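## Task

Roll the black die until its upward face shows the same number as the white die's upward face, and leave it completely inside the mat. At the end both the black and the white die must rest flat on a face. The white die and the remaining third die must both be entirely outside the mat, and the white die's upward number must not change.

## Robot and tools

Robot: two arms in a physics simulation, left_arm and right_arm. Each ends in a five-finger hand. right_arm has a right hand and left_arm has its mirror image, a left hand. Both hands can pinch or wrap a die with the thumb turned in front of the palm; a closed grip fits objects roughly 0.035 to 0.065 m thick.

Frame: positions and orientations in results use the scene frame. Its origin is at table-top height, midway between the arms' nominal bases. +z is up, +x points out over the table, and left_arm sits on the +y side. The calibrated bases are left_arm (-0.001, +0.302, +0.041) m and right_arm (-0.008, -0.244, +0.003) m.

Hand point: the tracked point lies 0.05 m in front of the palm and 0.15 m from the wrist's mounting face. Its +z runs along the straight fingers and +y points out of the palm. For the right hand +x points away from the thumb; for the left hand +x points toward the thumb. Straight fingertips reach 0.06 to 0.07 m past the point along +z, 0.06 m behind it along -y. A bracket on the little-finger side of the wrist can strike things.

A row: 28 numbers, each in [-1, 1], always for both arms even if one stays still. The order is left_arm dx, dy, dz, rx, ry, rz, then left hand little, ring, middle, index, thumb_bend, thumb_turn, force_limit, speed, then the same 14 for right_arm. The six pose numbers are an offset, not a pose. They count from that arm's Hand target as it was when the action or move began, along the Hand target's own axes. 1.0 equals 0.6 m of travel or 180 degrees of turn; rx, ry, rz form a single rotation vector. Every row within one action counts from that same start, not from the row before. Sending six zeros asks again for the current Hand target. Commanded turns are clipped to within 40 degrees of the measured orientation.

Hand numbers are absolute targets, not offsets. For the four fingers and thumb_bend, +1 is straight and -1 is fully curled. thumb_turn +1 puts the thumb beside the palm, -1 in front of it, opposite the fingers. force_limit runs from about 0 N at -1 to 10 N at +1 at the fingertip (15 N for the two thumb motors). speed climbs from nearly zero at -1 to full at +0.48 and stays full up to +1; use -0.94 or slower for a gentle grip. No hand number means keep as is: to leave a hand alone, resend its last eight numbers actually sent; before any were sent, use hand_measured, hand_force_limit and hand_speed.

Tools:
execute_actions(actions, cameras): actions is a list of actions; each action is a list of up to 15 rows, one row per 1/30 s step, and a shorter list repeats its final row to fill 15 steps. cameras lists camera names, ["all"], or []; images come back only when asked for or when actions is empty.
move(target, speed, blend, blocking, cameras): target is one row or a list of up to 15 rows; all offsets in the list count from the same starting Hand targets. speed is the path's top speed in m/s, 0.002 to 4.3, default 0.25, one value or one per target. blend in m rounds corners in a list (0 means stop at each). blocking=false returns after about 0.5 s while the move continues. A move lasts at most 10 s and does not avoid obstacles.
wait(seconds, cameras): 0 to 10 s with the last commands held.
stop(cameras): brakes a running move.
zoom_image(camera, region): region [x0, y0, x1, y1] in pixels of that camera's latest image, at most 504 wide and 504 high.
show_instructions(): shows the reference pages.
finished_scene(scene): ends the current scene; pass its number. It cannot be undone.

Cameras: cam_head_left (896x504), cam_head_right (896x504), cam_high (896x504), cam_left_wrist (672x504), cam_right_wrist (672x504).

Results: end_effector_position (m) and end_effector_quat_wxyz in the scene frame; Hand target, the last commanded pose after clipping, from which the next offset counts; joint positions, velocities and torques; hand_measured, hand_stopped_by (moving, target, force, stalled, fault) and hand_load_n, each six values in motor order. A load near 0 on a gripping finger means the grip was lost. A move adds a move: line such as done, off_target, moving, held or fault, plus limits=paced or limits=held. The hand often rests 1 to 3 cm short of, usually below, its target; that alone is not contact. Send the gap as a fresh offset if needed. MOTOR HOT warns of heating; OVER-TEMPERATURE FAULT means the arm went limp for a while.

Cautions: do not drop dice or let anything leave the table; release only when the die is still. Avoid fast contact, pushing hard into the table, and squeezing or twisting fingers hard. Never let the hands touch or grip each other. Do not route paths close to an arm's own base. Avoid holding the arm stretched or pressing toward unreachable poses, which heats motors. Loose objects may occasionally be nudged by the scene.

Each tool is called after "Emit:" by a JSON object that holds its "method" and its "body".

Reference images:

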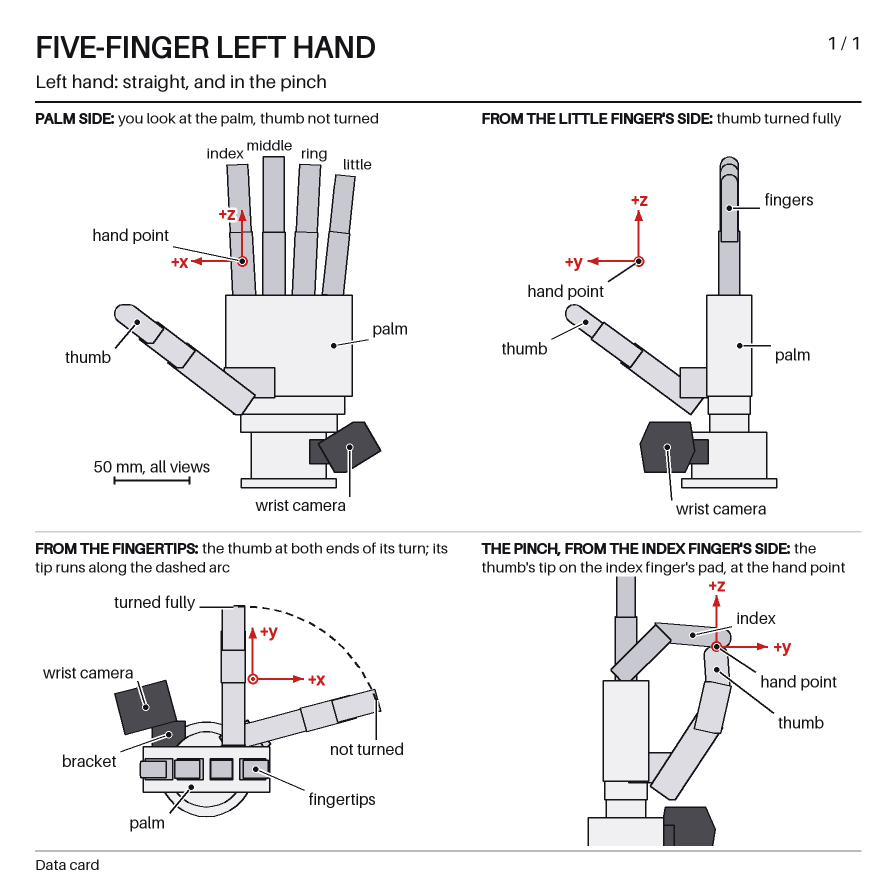

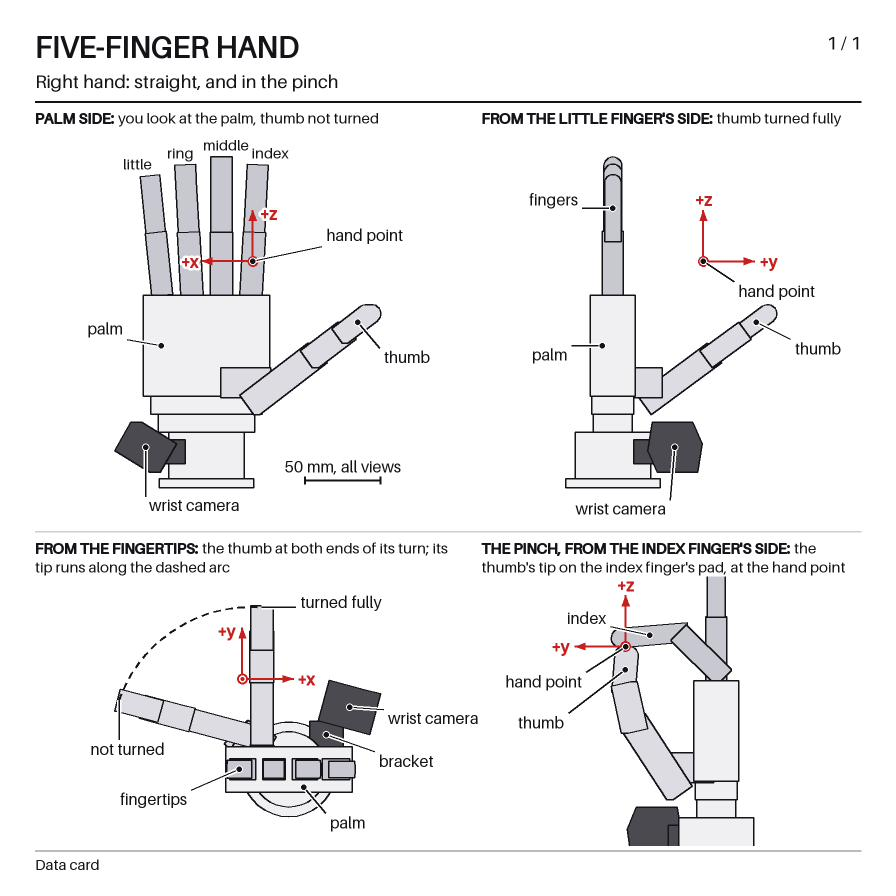

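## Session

Emit:
{"method": "execute_actions", "body": {"actions": []}}

Scene clock: 0.00 s.
left_arm: end_effector_position=(+0.4283, +0.3771, +0.1490) hand_measured=(+1.000, +1.000, +1.000, +1.000, +1.000, +1.000) hand_load_n=(+0.0, -0.5, +0.0, +0.0, +0.0, +0.0) hand_stopped_by=(target, target, target, target, target, target) hand_force_limit=0.00 hand_speed=-0.80 end_effector_quat_wxyz=(-0.029, +0.943, -0.331, -0.029) | right_arm: end_effector_position=(+0.2797, +0.1929, +0.2416) hand_measured=(+1.000, +1.000, +1.000, +1.000, +1.000, +1.000) hand_load_n=(+0.0, +0.0, +0.0, +0.0, +0.0, +0.0) hand_stopped_by=(target, target, target, target, target, target) hand_force_limit=0.00 hand_speed=-0.80 end_effector_quat_wxyz=(+0.464, -0.494, +0.734, +0.046)
Joint positions: left_arm=[0.268 1.617 1.282 -1.25 -0.081 -0.62] | right_arm=[0.949 1.141 0.846 -0.322 0.202 1.219]
Joint velocities: within noise
Joint torques (N m): no reading
Heat: left arm: hottest elbow 29 °C; right arm: hottest elbow 29 °C.
Hand target: left_arm +0.4376, +0.3810, +0.1568; -0.041, +0.942, -0.332, -0.018 | right_arm +0.2861, +0.1993, +0.2619; +0.481, -0.484, +0.729, +0.050

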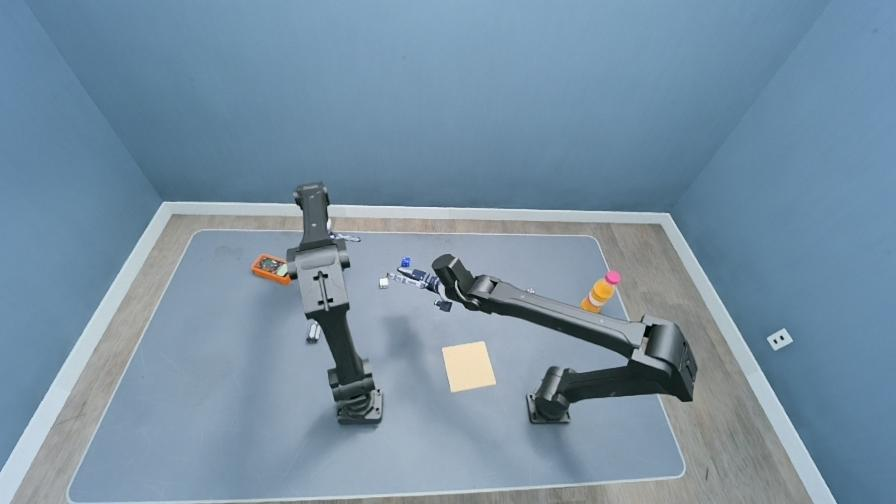

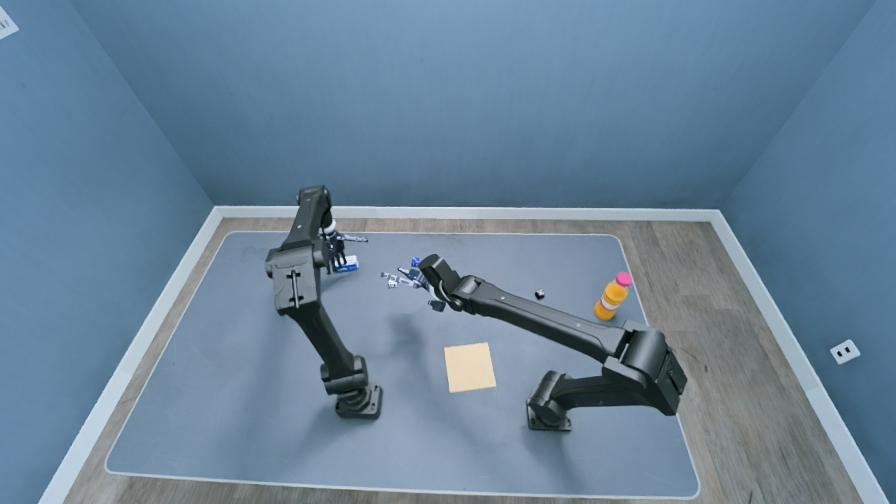

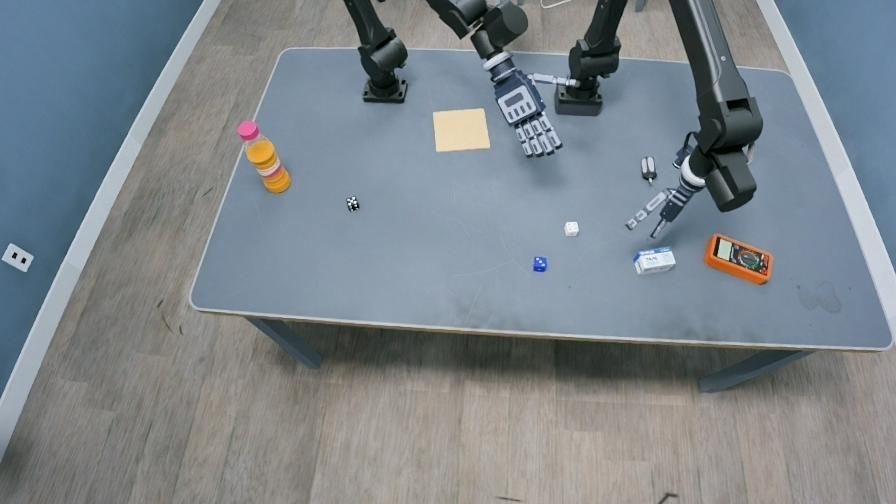

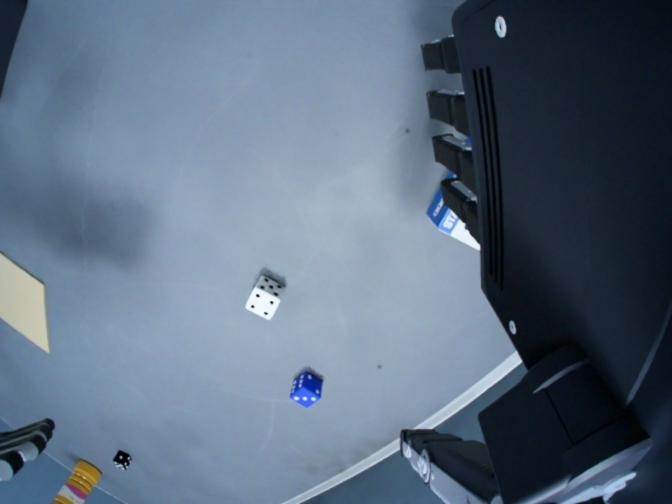

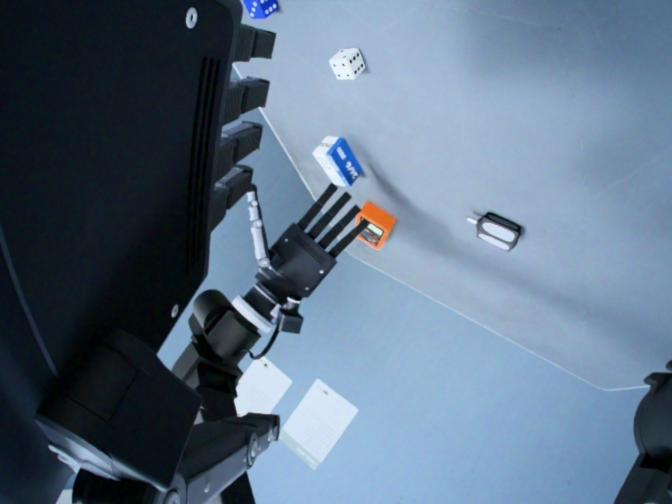

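Emit:
{"method": "zoom_image", "body": {"camera": "cam_high", "region": [335, 190, 370, 216]}}

Emit:
{"method": "zoom_image", "body": {"camera": "cam_high", "region": [555, 215, 590, 241]}}

Emit:
{"method": "zoom_image", "body": {"camera": "cam_left_wrist", "region": [100, 440, 145, 480]}}

Emit:
{"method": "zoom_image", "body": {"camera": "cam_left_wrist", "region": [235, 260, 300, 330]}}

Emit:
{"method": "zoom_image", "body": {"camera": "cam_head_right", "region": [520, 280, 560, 310]}}

Emit:
{"method": "zoom_image", "body": {"camera": "cam_right_wrist", "region": [320, 35, 380, 95]}}

Scaled by 14.400 from the camera's 896x504 image, which has a finer 1280x720 frame.

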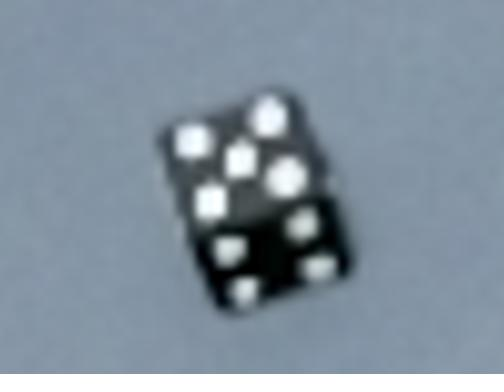

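Scaled by 14.400 from the camera's 896x504 image, which has a finer 1280x720 frame.

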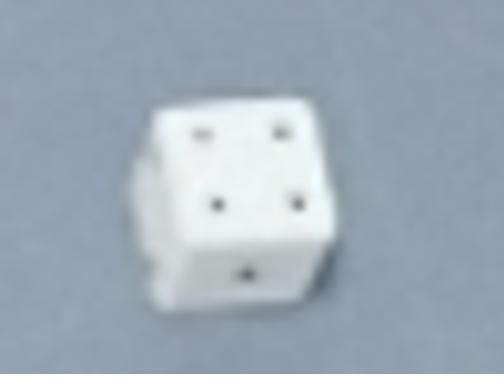

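Scaled by 11.200 from the camera's 672x504 image, which has a finer 960x720 frame.

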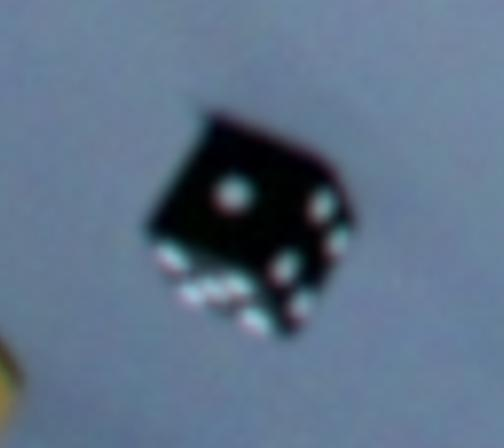

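Scaled by 7.200 from the camera's 672x504 image, which has a finer 960x720 frame.

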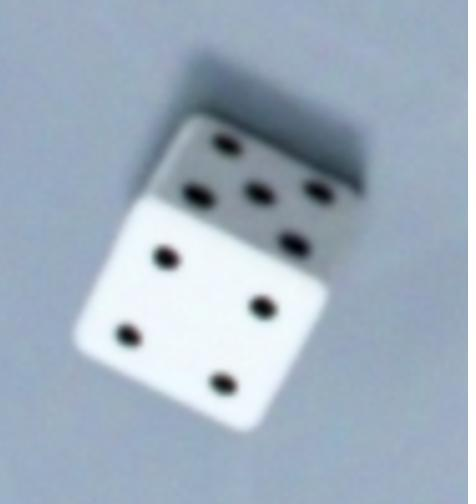

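Scaled by 12.600 from the camera's 896x504 image, which has a finer 1280x720 frame.

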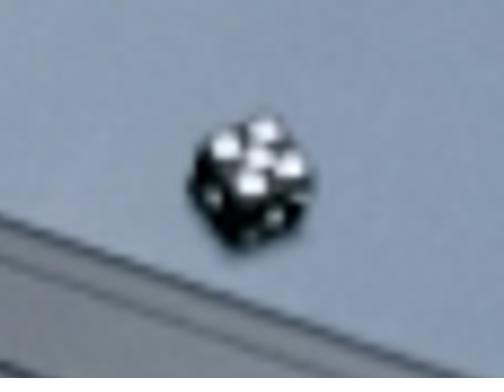

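Scaled by 8.400 from the camera's 672x504 image, which has a finer 960x720 frame.

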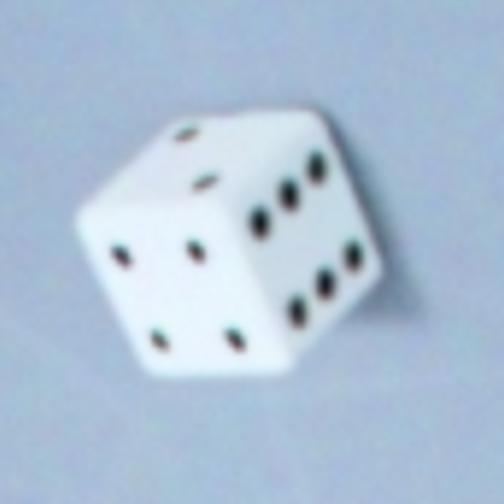

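Emit:
{"method": "move", "body": {"target": [[-0.0133,-0.0141,-0.2156,0,0,0,1,1,0.25,0.25,0.4,-1,-0.6,0,0.2675,-0.419,-0.3435,0.1624,0.0851,0.1152,1,1,1,1,1,1,0,-0.8],[0.1767,0.3223,-0.271,0.228,0.4209,0.5612,1,1,0.25,0.25,0.4,-1,-0.6,0,0.628,-0.5825,-0.8257,0.4373,0.2290,0.31,1,1,1,1,1,1,0,-0.8]], "speed": 0.4, "blend": 0.05, "cameras": ["all"]}}

Scene clock: 25.23 s.
left_arm: end_effector_position=(+0.4003, +0.1559, +0.2997) hand_measured=(+1.000, +1.000, +0.250, +0.250, +0.400, -1.000) hand_load_n=(+0.0, +0.0, +0.0, +0.0, +0.0, +0.0) hand_stopped_by=(target, target, target, target, target, target) hand_force_limit=-0.60 hand_speed=0.00 end_effector_quat_wxyz=(+0.102, -0.156, +0.816, -0.547) | right_arm: end_effector_position=(+0.1988, -0.4858, +0.3438) hand_measured=(+1.000, +1.000, +1.000, +1.000, +1.000, +1.000) hand_load_n=(+0.0, +0.0, +0.0, +0.0, +0.0, +0.0) hand_stopped_by=(target, target, target, target, target, target) hand_force_limit=0.00 hand_speed=-0.80 end_effector_quat_wxyz=(+0.310, +0.274, +0.849, -0.327)
Joint positions: left_arm=[0.024 1.204 1.039 -0.722 1.059 0.813] | right_arm=[-1.014 0.534 0.852 -0.955 0.08 1.13]
Joint torques (N m): left_arm=[-0.38 -5.95 7.92 0.75 0.81 0.2] | right_arm=[-0.73 1.55 12.48 2.5 0.16 0.07]
Heat: left arm: hottest elbow 31 °C; right arm: hottest elbow 31 °C.
Hand target: left_arm +0.3998, +0.1504, +0.2999; +0.097, -0.143, +0.816, -0.551 | right_arm +0.2005, -0.4995, +0.3797; +0.333, +0.283, +0.828, -0.351
Off the commanded pose: left_arm 0.006 m, 2 deg | right_arm 0.039 m, 5 deg.
move: off_target (right_arm)

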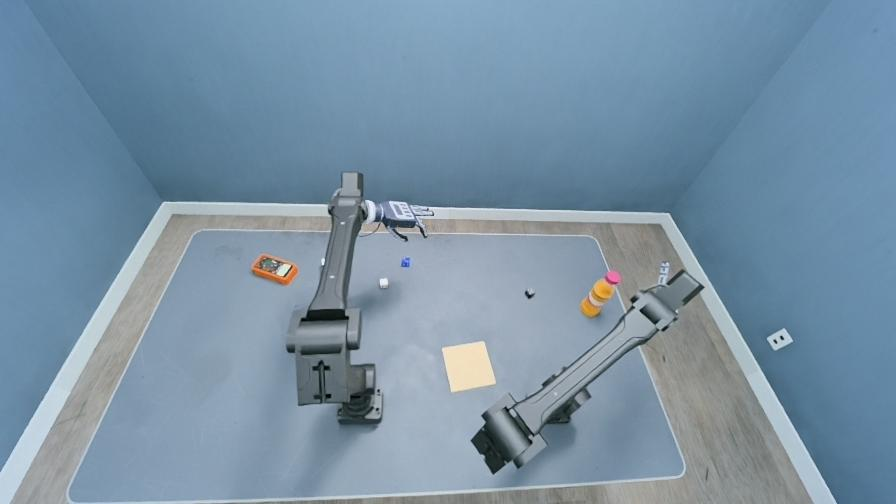

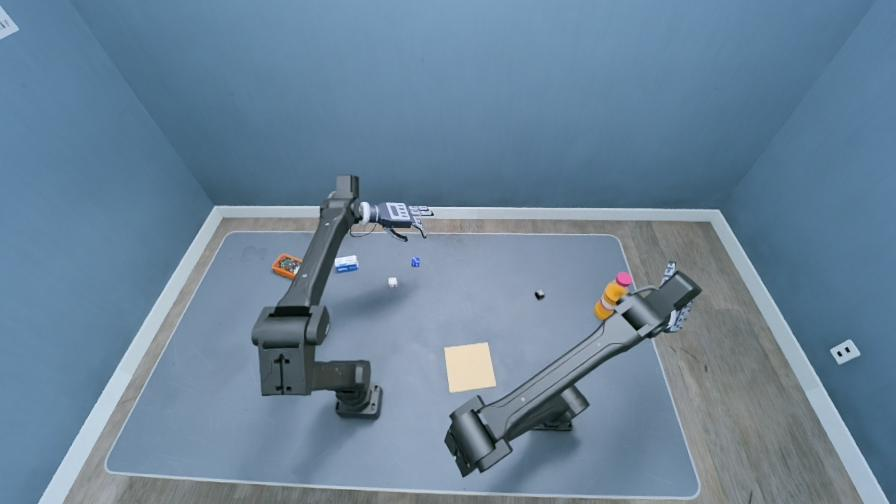

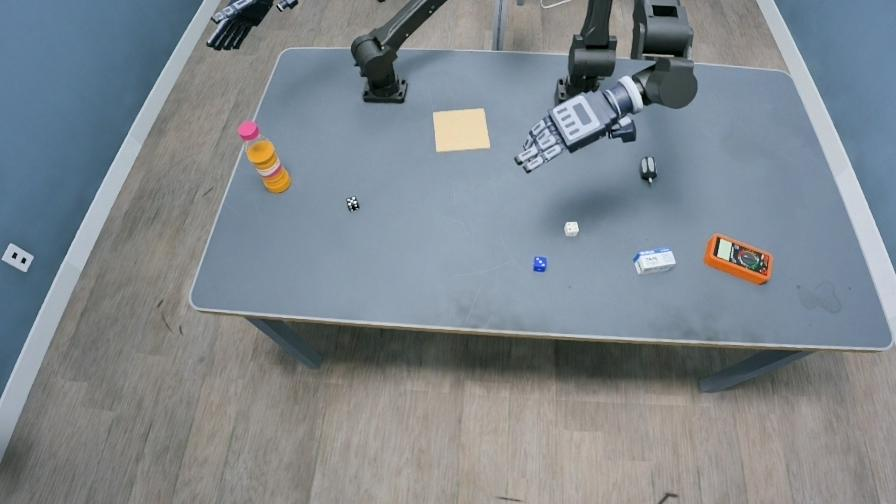

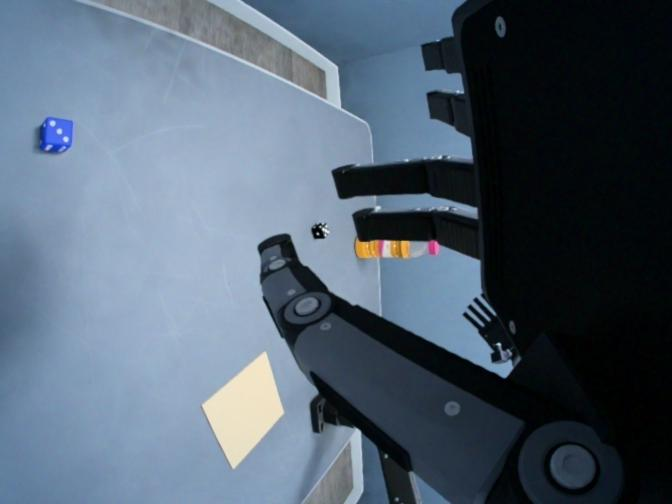

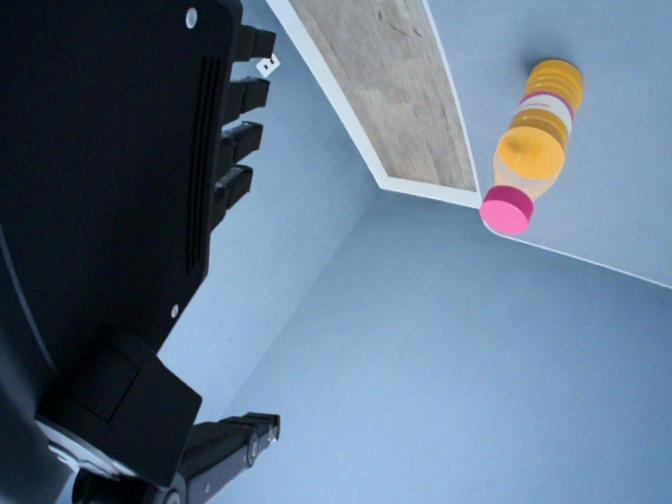

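Emit:
{"method": "move", "body": {"target": [0.2215,0.0432,0.5158,0,0,0,1,1,0.25,0.25,0.4,-1,-0.6,0,0,0,0,0,0,0,1,1,1,1,1,1,0,-0.8], "speed": 0.25, "cameras": ["cam_high","cam_left_wrist","cam_head_right"]}}

Emit:
{"method": "zoom_image", "body": {"camera": "cam_high", "region": [320, 110, 480, 230]}}

Scene clock: 39.87 s.
left_arm: end_effector_position=(+0.3542, -0.1363, +0.1340) hand_measured=(+1.000, +1.000, +0.250, +0.250, +0.400, -1.000) hand_load_n=(-0.5, +0.0, +0.0, +0.0, +0.5, +0.0) hand_stopped_by=(target, target, target, target, target, target) hand_force_limit=-0.60 hand_speed=0.00 end_effector_quat_wxyz=(+0.084, -0.152, +0.832, -0.526) | right_arm: end_effector_position=(+0.1988, -0.4858, +0.3438) hand_measured=(+1.000, +1.000, +1.000, +1.000, +1.000, +1.000) hand_load_n=(+0.0, +0.0, +0.0, +0.0, +0.0, +0.0) hand_stopped_by=(target, target, target, target, target, target) hand_force_limit=0.00 hand_speed=-0.80 end_effector_quat_wxyz=(+0.310, +0.274, +0.849, -0.327)
Joint positions: left_arm=[-0.714 1.551 0.86 0.186 0.469 0.224] | right_arm=[-1.014 0.534 0.852 -0.955 0.08 1.13]
Joint torques (N m): left_arm=[0.09 -9.7 9.62 2.81 0.05 -0.05] | right_arm=[-0.67 1.49 12.49 2.51 0.16 0.06]
Heat: left arm: hottest elbow 31 °C; right arm: hottest elbow 32 °C.
Hand target: left_arm +0.3694, -0.1557, +0.1603; +0.097, -0.143, +0.816, -0.551 | right_arm +0.2005, -0.4995, +0.3797; +0.333, +0.283, +0.828, -0.351
Off the commanded pose: left_arm 0.036 m, 4 deg | right_arm 0.038 m, 5 deg.
move: off_target (left_arm, right_arm)
Images, in order (width x height): cam_head_right 896x504, cam_high 896x504, cam_left_wrist 672x504.

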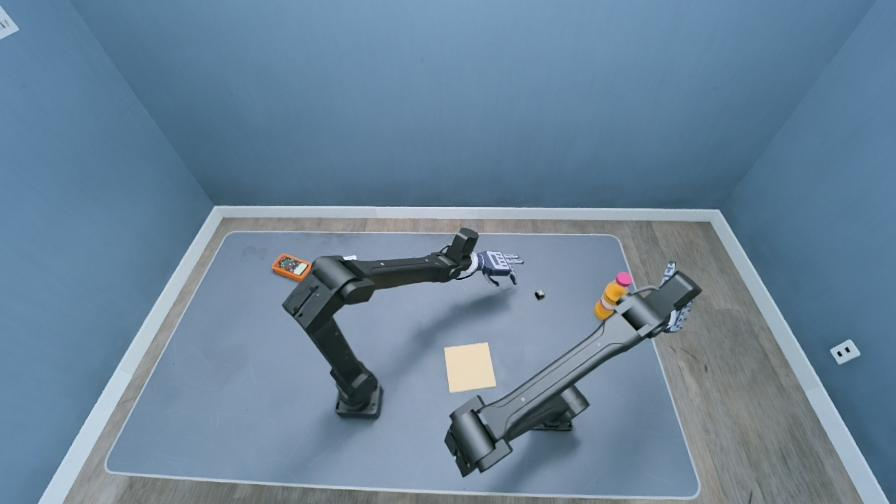

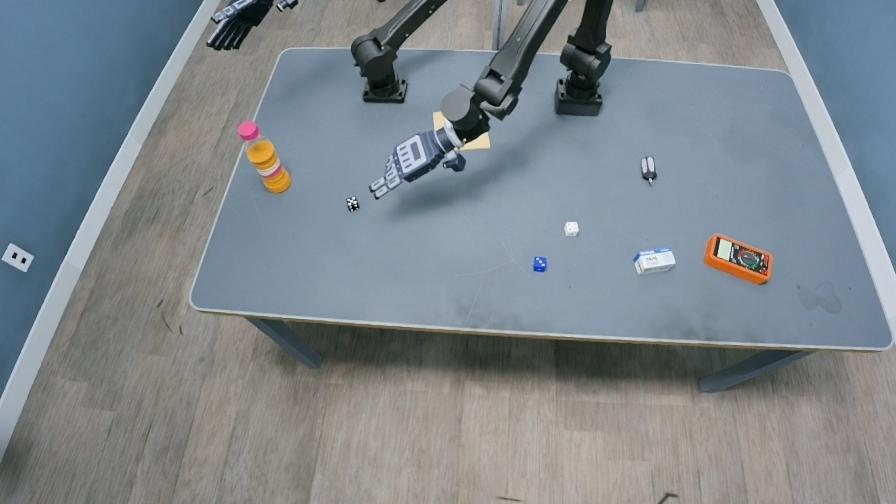

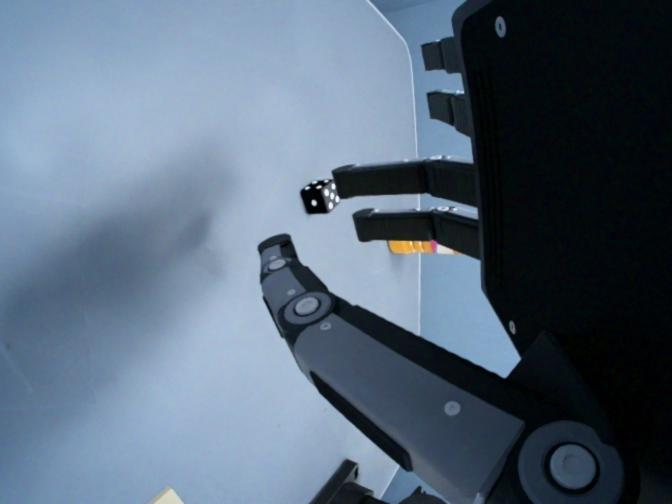

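Scaled by 3.150 from the camera's 896x504 image, which has a finer 1280x720 frame.

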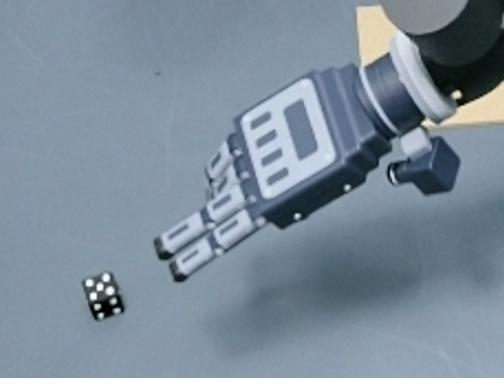

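Emit:
{"method": "zoom_image", "body": {"camera": "cam_left_wrist", "region": [280, 160, 360, 230]}}

Scaled by 6.300 from the camera's 672x504 image, which has a finer 960x720 frame.

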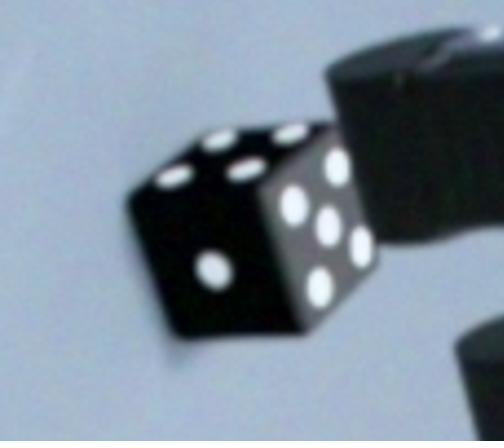

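Emit:
{"method": "move", "body": {"target": [0.0623,-0.0217,0.1867,0,0,0,1,1,0.25,0.25,0.4,-1,-0.6,0,0,0,0,0,0,0,1,1,1,1,1,1,0,-0.8], "speed": 0.15, "cameras": ["cam_high","cam_left_wrist"]}}

Emit:
{"method": "zoom_image", "body": {"camera": "cam_high", "region": [300, 130, 440, 240]}}

Emit:
{"method": "zoom_image", "body": {"camera": "cam_left_wrist", "region": [200, 120, 380, 270]}}

Scene clock: 51.60 s.
left_arm: end_effector_position=(+0.3604, -0.2464, +0.1075) hand_measured=(+1.000, +1.000, +0.250, +0.250, +0.400, -1.000) hand_load_n=(+0.0, +0.0, +0.0, +0.0, +0.0, +0.0) hand_stopped_by=(target, target, target, target, target, target) hand_force_limit=-0.60 hand_speed=0.00 end_effector_quat_wxyz=(+0.090, -0.149, +0.832, -0.526) | right_arm: end_effector_position=(+0.1988, -0.4858, +0.3438) hand_measured=(+1.000, +1.000, +1.000, +1.000, +1.000, +1.000) hand_load_n=(+0.0, +0.0, +0.0, +0.0, +0.0, +0.0) hand_stopped_by=(target, target, target, target, target, target) hand_force_limit=0.00 hand_speed=-0.80 end_effector_quat_wxyz=(+0.310, +0.274, +0.849, -0.327)
Joint positions: left_arm=[-0.87 1.779 1.07 0.238 0.324 0.153] | right_arm=[-1.014 0.534 0.852 -0.955 0.08 1.13]
Joint torques (N m): left_arm=[-0.38 -12.04 9.96 2.77 -0.02 -0.04] | right_arm=[-0.67 1.49 12.49 2.5 0.16 0.06]
Heat: left arm: hottest elbow 31 °C; right arm: hottest elbow 33 °C.
Hand target: left_arm +0.3714, -0.2707, +0.1306; +0.097, -0.143, +0.816, -0.551 | right_arm +0.2005, -0.4995, +0.3797; +0.333, +0.283, +0.828, -0.351
Off the commanded pose: left_arm 0.035 m, 4 deg | right_arm 0.038 m, 5 deg.
move: off_target (left_arm, right_arm)
Images, in order (width x height): cam_high 896x504, cam_left_wrist 672x504.

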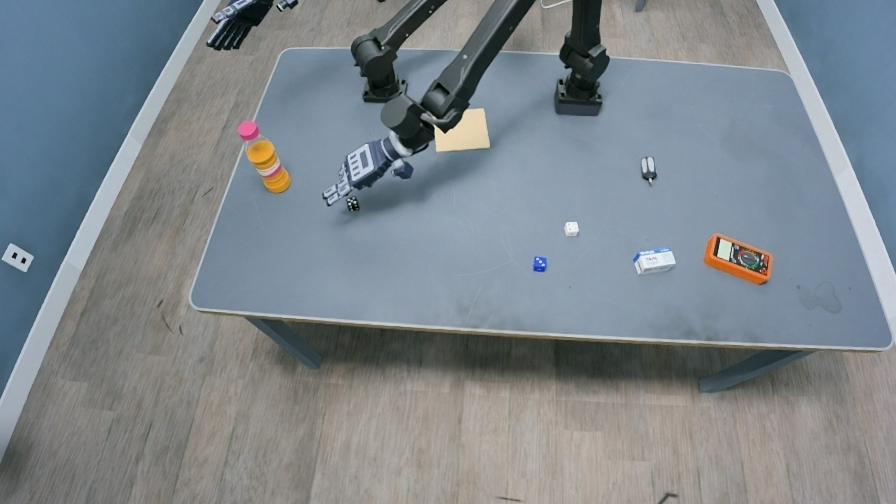

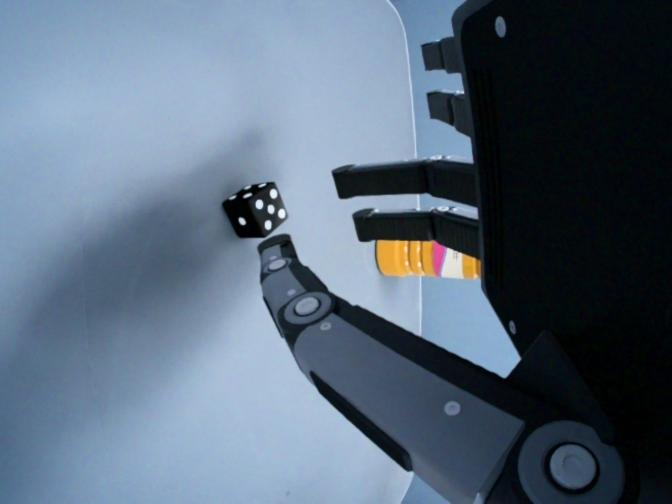

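Scaled by 3.600 from the camera's 896x504 image, which has a finer 1280x720 frame.

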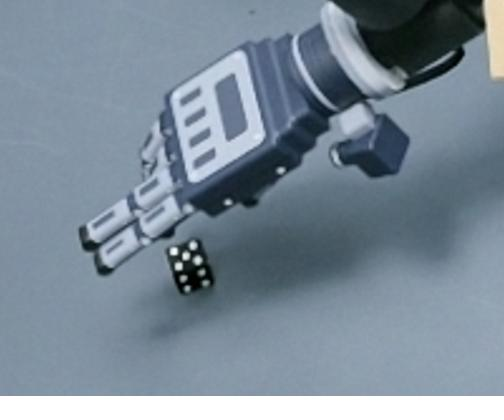

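Scaled by 2.800 from the camera's 672x504 image, which has a finer 960x720 frame.

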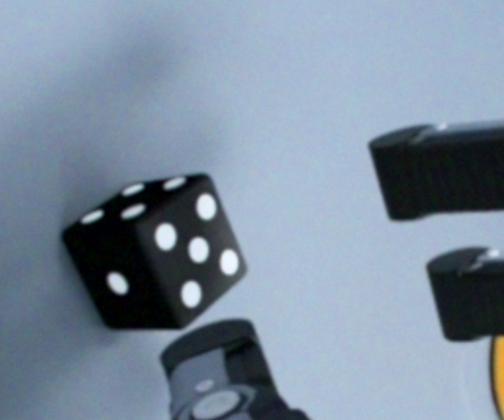

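Emit:
{"method": "move", "body": {"target": [[0.0217,-0.0187,0.0463,0,0,0,1,1,0.25,0.25,0.4,-1,-0.6,0,0,0,0,0,0,0,1,1,1,1,1,1,0,-0.8],[0.0217,0.0277,0.065,0,0,0,1,1,0.25,0.25,0.4,-1,-0.6,0,0,0,0,0,0,0,1,1,1,1,1,1,0,-0.8]], "speed": 0.12, "cameras": ["cam_high","cam_left_wrist"]}}

Emit:
{"method": "zoom_image", "body": {"camera": "cam_high", "region": [300, 130, 440, 240]}}

Emit:
{"method": "zoom_image", "body": {"camera": "cam_left_wrist", "region": [220, 120, 400, 270]}}

Scene clock: 59.53 s.
left_arm: end_effector_position=(+0.3630, -0.2842, +0.0805) hand_measured=(+1.000, +1.000, +0.250, +0.250, +0.400, -1.000) hand_load_n=(+0.0, +0.0, +0.0, +0.0, +0.0, +0.0) hand_stopped_by=(target, target, target, target, target, target) hand_force_limit=-0.60 hand_speed=0.00 end_effector_quat_wxyz=(+0.090, -0.151, +0.831, -0.528) | right_arm: end_effector_position=(+0.1988, -0.4858, +0.3438) hand_measured=(+1.000, +1.000, +1.000, +1.000, +1.000, +1.000) hand_load_n=(+0.0, +0.0, +0.0, +0.0, +0.0, +0.0) hand_stopped_by=(target, target, target, target, target, target) hand_force_limit=0.00 hand_speed=-0.80 end_effector_quat_wxyz=(+0.310, +0.274, +0.849, -0.327)
Joint positions: left_arm=[-0.911 1.891 1.146 0.284 0.287 0.128] | right_arm=[-1.014 0.534 0.852 -0.955 0.08 1.13]
Joint torques (N m): left_arm=[-0.38 -13.86 8.55 2.92 -0.03 -0.04] | right_arm=[-0.67 1.49 12.49 2.5 0.16 0.06]
Heat: left arm: hottest elbow 32 °C; right arm: hottest elbow 34 °C.
Hand target: left_arm +0.3694, -0.3033, +0.1007; +0.097, -0.143, +0.816, -0.551 | right_arm +0.2005, -0.4995, +0.3797; +0.333, +0.283, +0.828, -0.351
Off the commanded pose: left_arm 0.029 m, 3 deg | right_arm 0.038 m, 5 deg.
move: off_target (left_arm, right_arm)
Images, in order (width x height): cam_high 896x504, cam_left_wrist 672x504.

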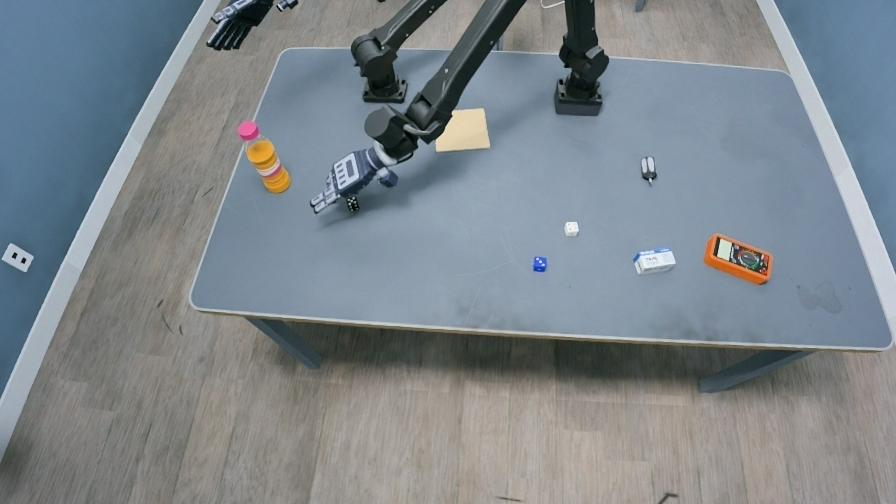

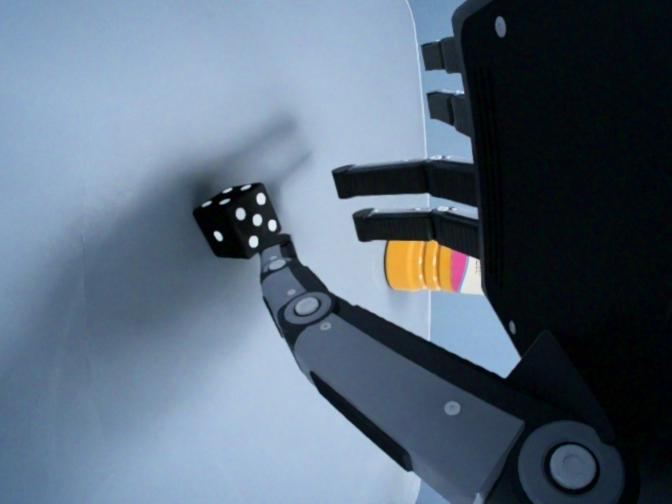

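Scaled by 3.600 from the camera's 896x504 image, which has a finer 1280x720 frame.

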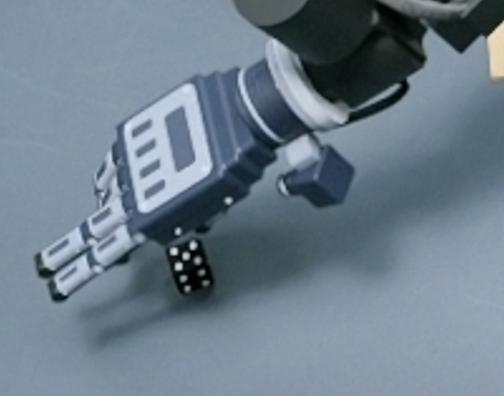

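Scaled by 2.800 from the camera's 672x504 image, which has a finer 960x720 frame.

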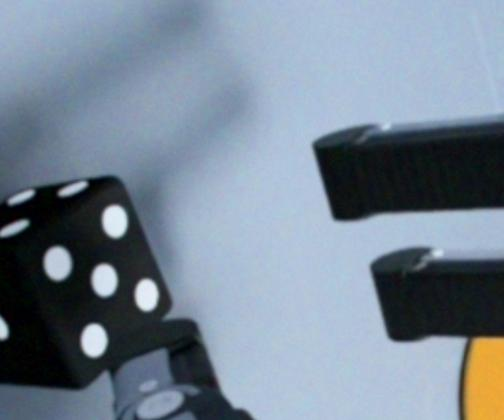

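Emit:
{"method": "move", "body": {"target": [[-0.0072,0.0087,-0.0212,0,0,0,1,1,0.25,0.25,0.4,-1,-0.6,0,0,0,0,0,0,0,1,1,1,1,1,1,0,-0.8],[-0.0072,0.0473,-0.0055,0,0,0,1,1,0.25,0.25,0.4,-1,-0.6,0,0,0,0,0,0,0,1,1,1,1,1,1,0,-0.8]], "speed": 0.08, "cameras": ["cam_high","cam_left_wrist"]}}

Emit:
{"method": "zoom_image", "body": {"camera": "cam_high", "region": [300, 130, 440, 240]}}

Emit:
{"method": "zoom_image", "body": {"camera": "cam_left_wrist", "region": [220, 140, 400, 290]}}

Scene clock: 66.90 s.
left_arm: end_effector_position=(+0.3665, -0.2900, +0.0782) hand_measured=(+1.000, +1.000, +0.250, +0.250, +0.400, -1.000) hand_load_n=(+0.0, +0.0, +0.0, +0.0, +0.0, +0.0) hand_stopped_by=(target, target, target, target, target, target) hand_force_limit=-0.60 hand_speed=0.00 end_effector_quat_wxyz=(+0.097, -0.144, +0.820, -0.545) | right_arm: end_effector_position=(+0.1988, -0.4858, +0.3438) hand_measured=(+1.000, +1.000, +1.000, +1.000, +1.000, +1.000) hand_load_n=(+0.0, +0.0, -0.5, +0.0, +0.0, -0.5) hand_stopped_by=(target, target, target, target, target, target) hand_force_limit=0.00 hand_speed=-0.80 end_effector_quat_wxyz=(+0.310, +0.274, +0.849, -0.327)
Joint positions: left_arm=[-0.911 1.912 1.14 0.357 0.292 0.128] | right_arm=[-1.014 0.534 0.852 -0.955 0.08 1.13]
Joint torques (N m): left_arm=[1.03 -13.57 5.61 2.95 0.26 0.02] | right_arm=[-0.67 1.49 12.48 2.5 0.16 0.06]
Heat: left arm: hottest elbow 32 °C; right arm: hottest elbow 34 °C.
Hand target: left_arm +0.3688, -0.2890, +0.0756; +0.097, -0.143, +0.816, -0.551 | right_arm +0.2005, -0.4995, +0.3797; +0.333, +0.283, +0.828, -0.351
Off the commanded pose: left_arm 0.004 m, 1 deg | right_arm 0.038 m, 5 deg.
move: off_target (right_arm)
Images, in order (width x height): cam_high 896x504, cam_left_wrist 672x504.

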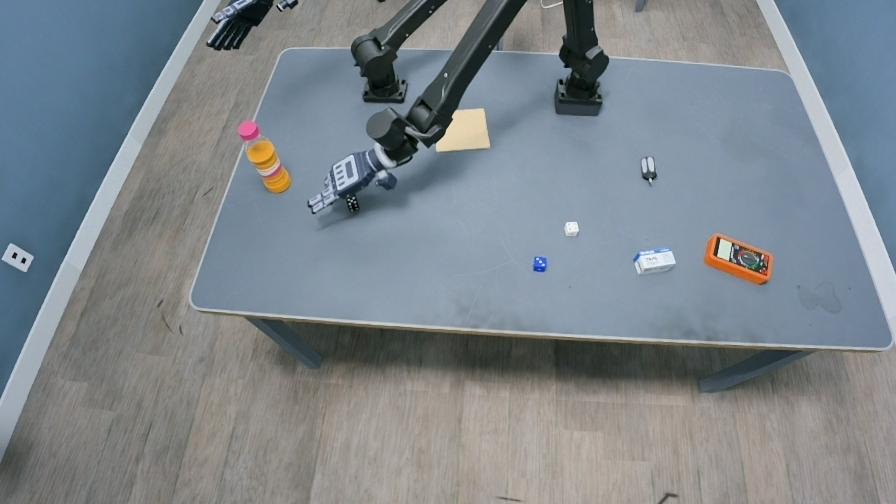

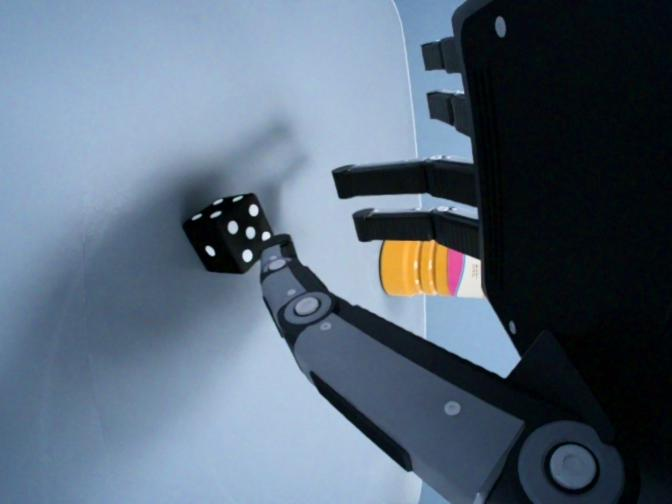

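Scaled by 3.600 from the camera's 896x504 image, which has a finer 1280x720 frame.

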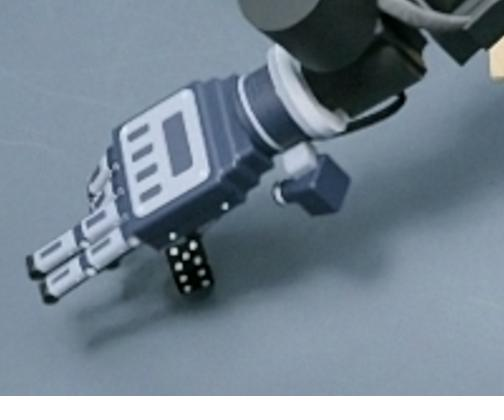

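Scaled by 2.800 from the camera's 672x504 image, which has a finer 960x720 frame.

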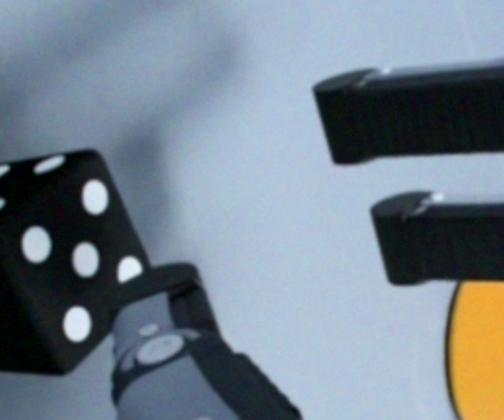

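Emit:
{"method": "move", "body": {"target": [[-0.0072,0.011,-0.0272,0,0,0,1,1,0.25,0.25,0.4,-1,-0.6,0,0,0,0,0,0,0,1,1,1,1,1,1,0,-0.8],[-0.0072,0.0415,-0.0145,0,0,0,1,1,0.25,0.25,0.4,-1,-0.6,0,0,0,0,0,0,0,1,1,1,1,1,1,0,-0.8]], "speed": 0.08, "cameras": ["cam_high","cam_left_wrist"]}}

Emit:
{"method": "zoom_image", "body": {"camera": "cam_left_wrist", "region": [220, 140, 400, 290]}}

Scene clock: 71.47 s.
left_arm: end_effector_position=(+0.3607, -0.2757, +0.0598) hand_measured=(+1.000, +1.000, +0.250, +0.250, +0.400, -1.000) hand_load_n=(+0.0, +0.0, -0.5, +0.0, +0.0, +0.0) hand_stopped_by=(target, target, target, target, target, target) hand_force_limit=-0.60 hand_speed=0.00 end_effector_quat_wxyz=(+0.094, -0.144, +0.820, -0.547) | right_arm: end_effector_position=(+0.1988, -0.4858, +0.3438) hand_measured=(+1.000, +1.000, +1.000, +1.000, +1.000, +1.000) hand_load_n=(+0.0, +0.0, +0.0, +0.0, +0.0, +0.0) hand_stopped_by=(target, target, target, target, target, target) hand_force_limit=0.00 hand_speed=-0.80 end_effector_quat_wxyz=(+0.310, +0.274, +0.849, -0.327)
Joint positions: left_arm=[-0.9 1.921 1.085 0.421 0.307 0.128] | right_arm=[-1.014 0.534 0.852 -0.955 0.08 1.13]
Joint torques (N m): left_arm=[1.73 -13.1 5.23 2.95 0.27 0.08] | right_arm=[-0.67 1.55 12.49 2.48 0.16 0.06]
Heat: left arm: hottest elbow 32 °C; right arm: hottest elbow 34 °C.
Hand target: left_arm +0.3669, -0.2711, +0.0556; +0.097, -0.143, +0.816, -0.551 | right_arm +0.2005, -0.4995, +0.3797; +0.333, +0.283, +0.828, -0.351
Off the commanded pose: left_arm 0.009 m, 1 deg | right_arm 0.038 m, 5 deg.
move: off_target (right_arm)
Images, in order (width x height): cam_high 896x504, cam_left_wrist 672x504.

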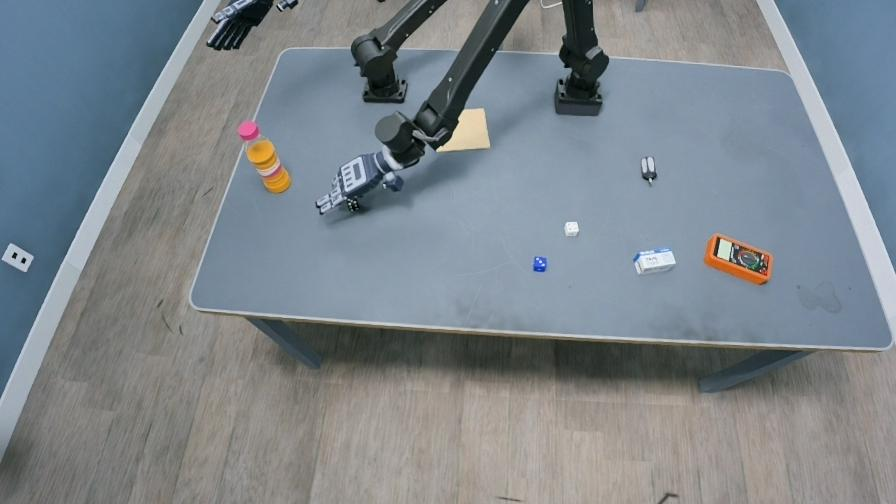

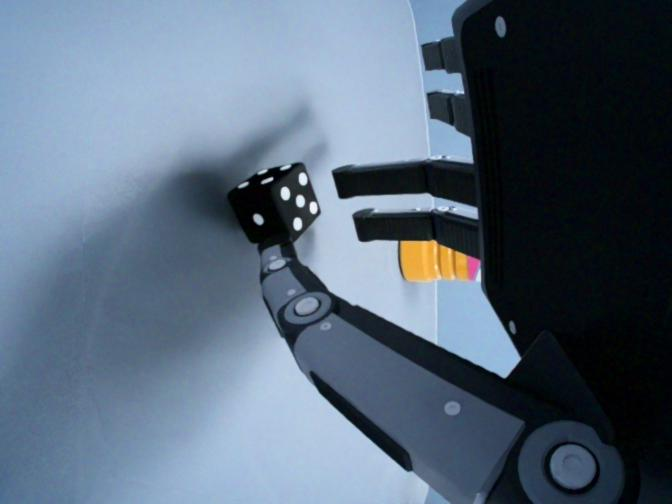

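Scaled by 2.800 from the camera's 672x504 image, which has a finer 960x720 frame.

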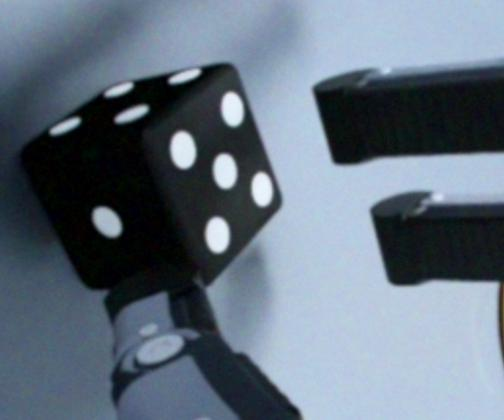

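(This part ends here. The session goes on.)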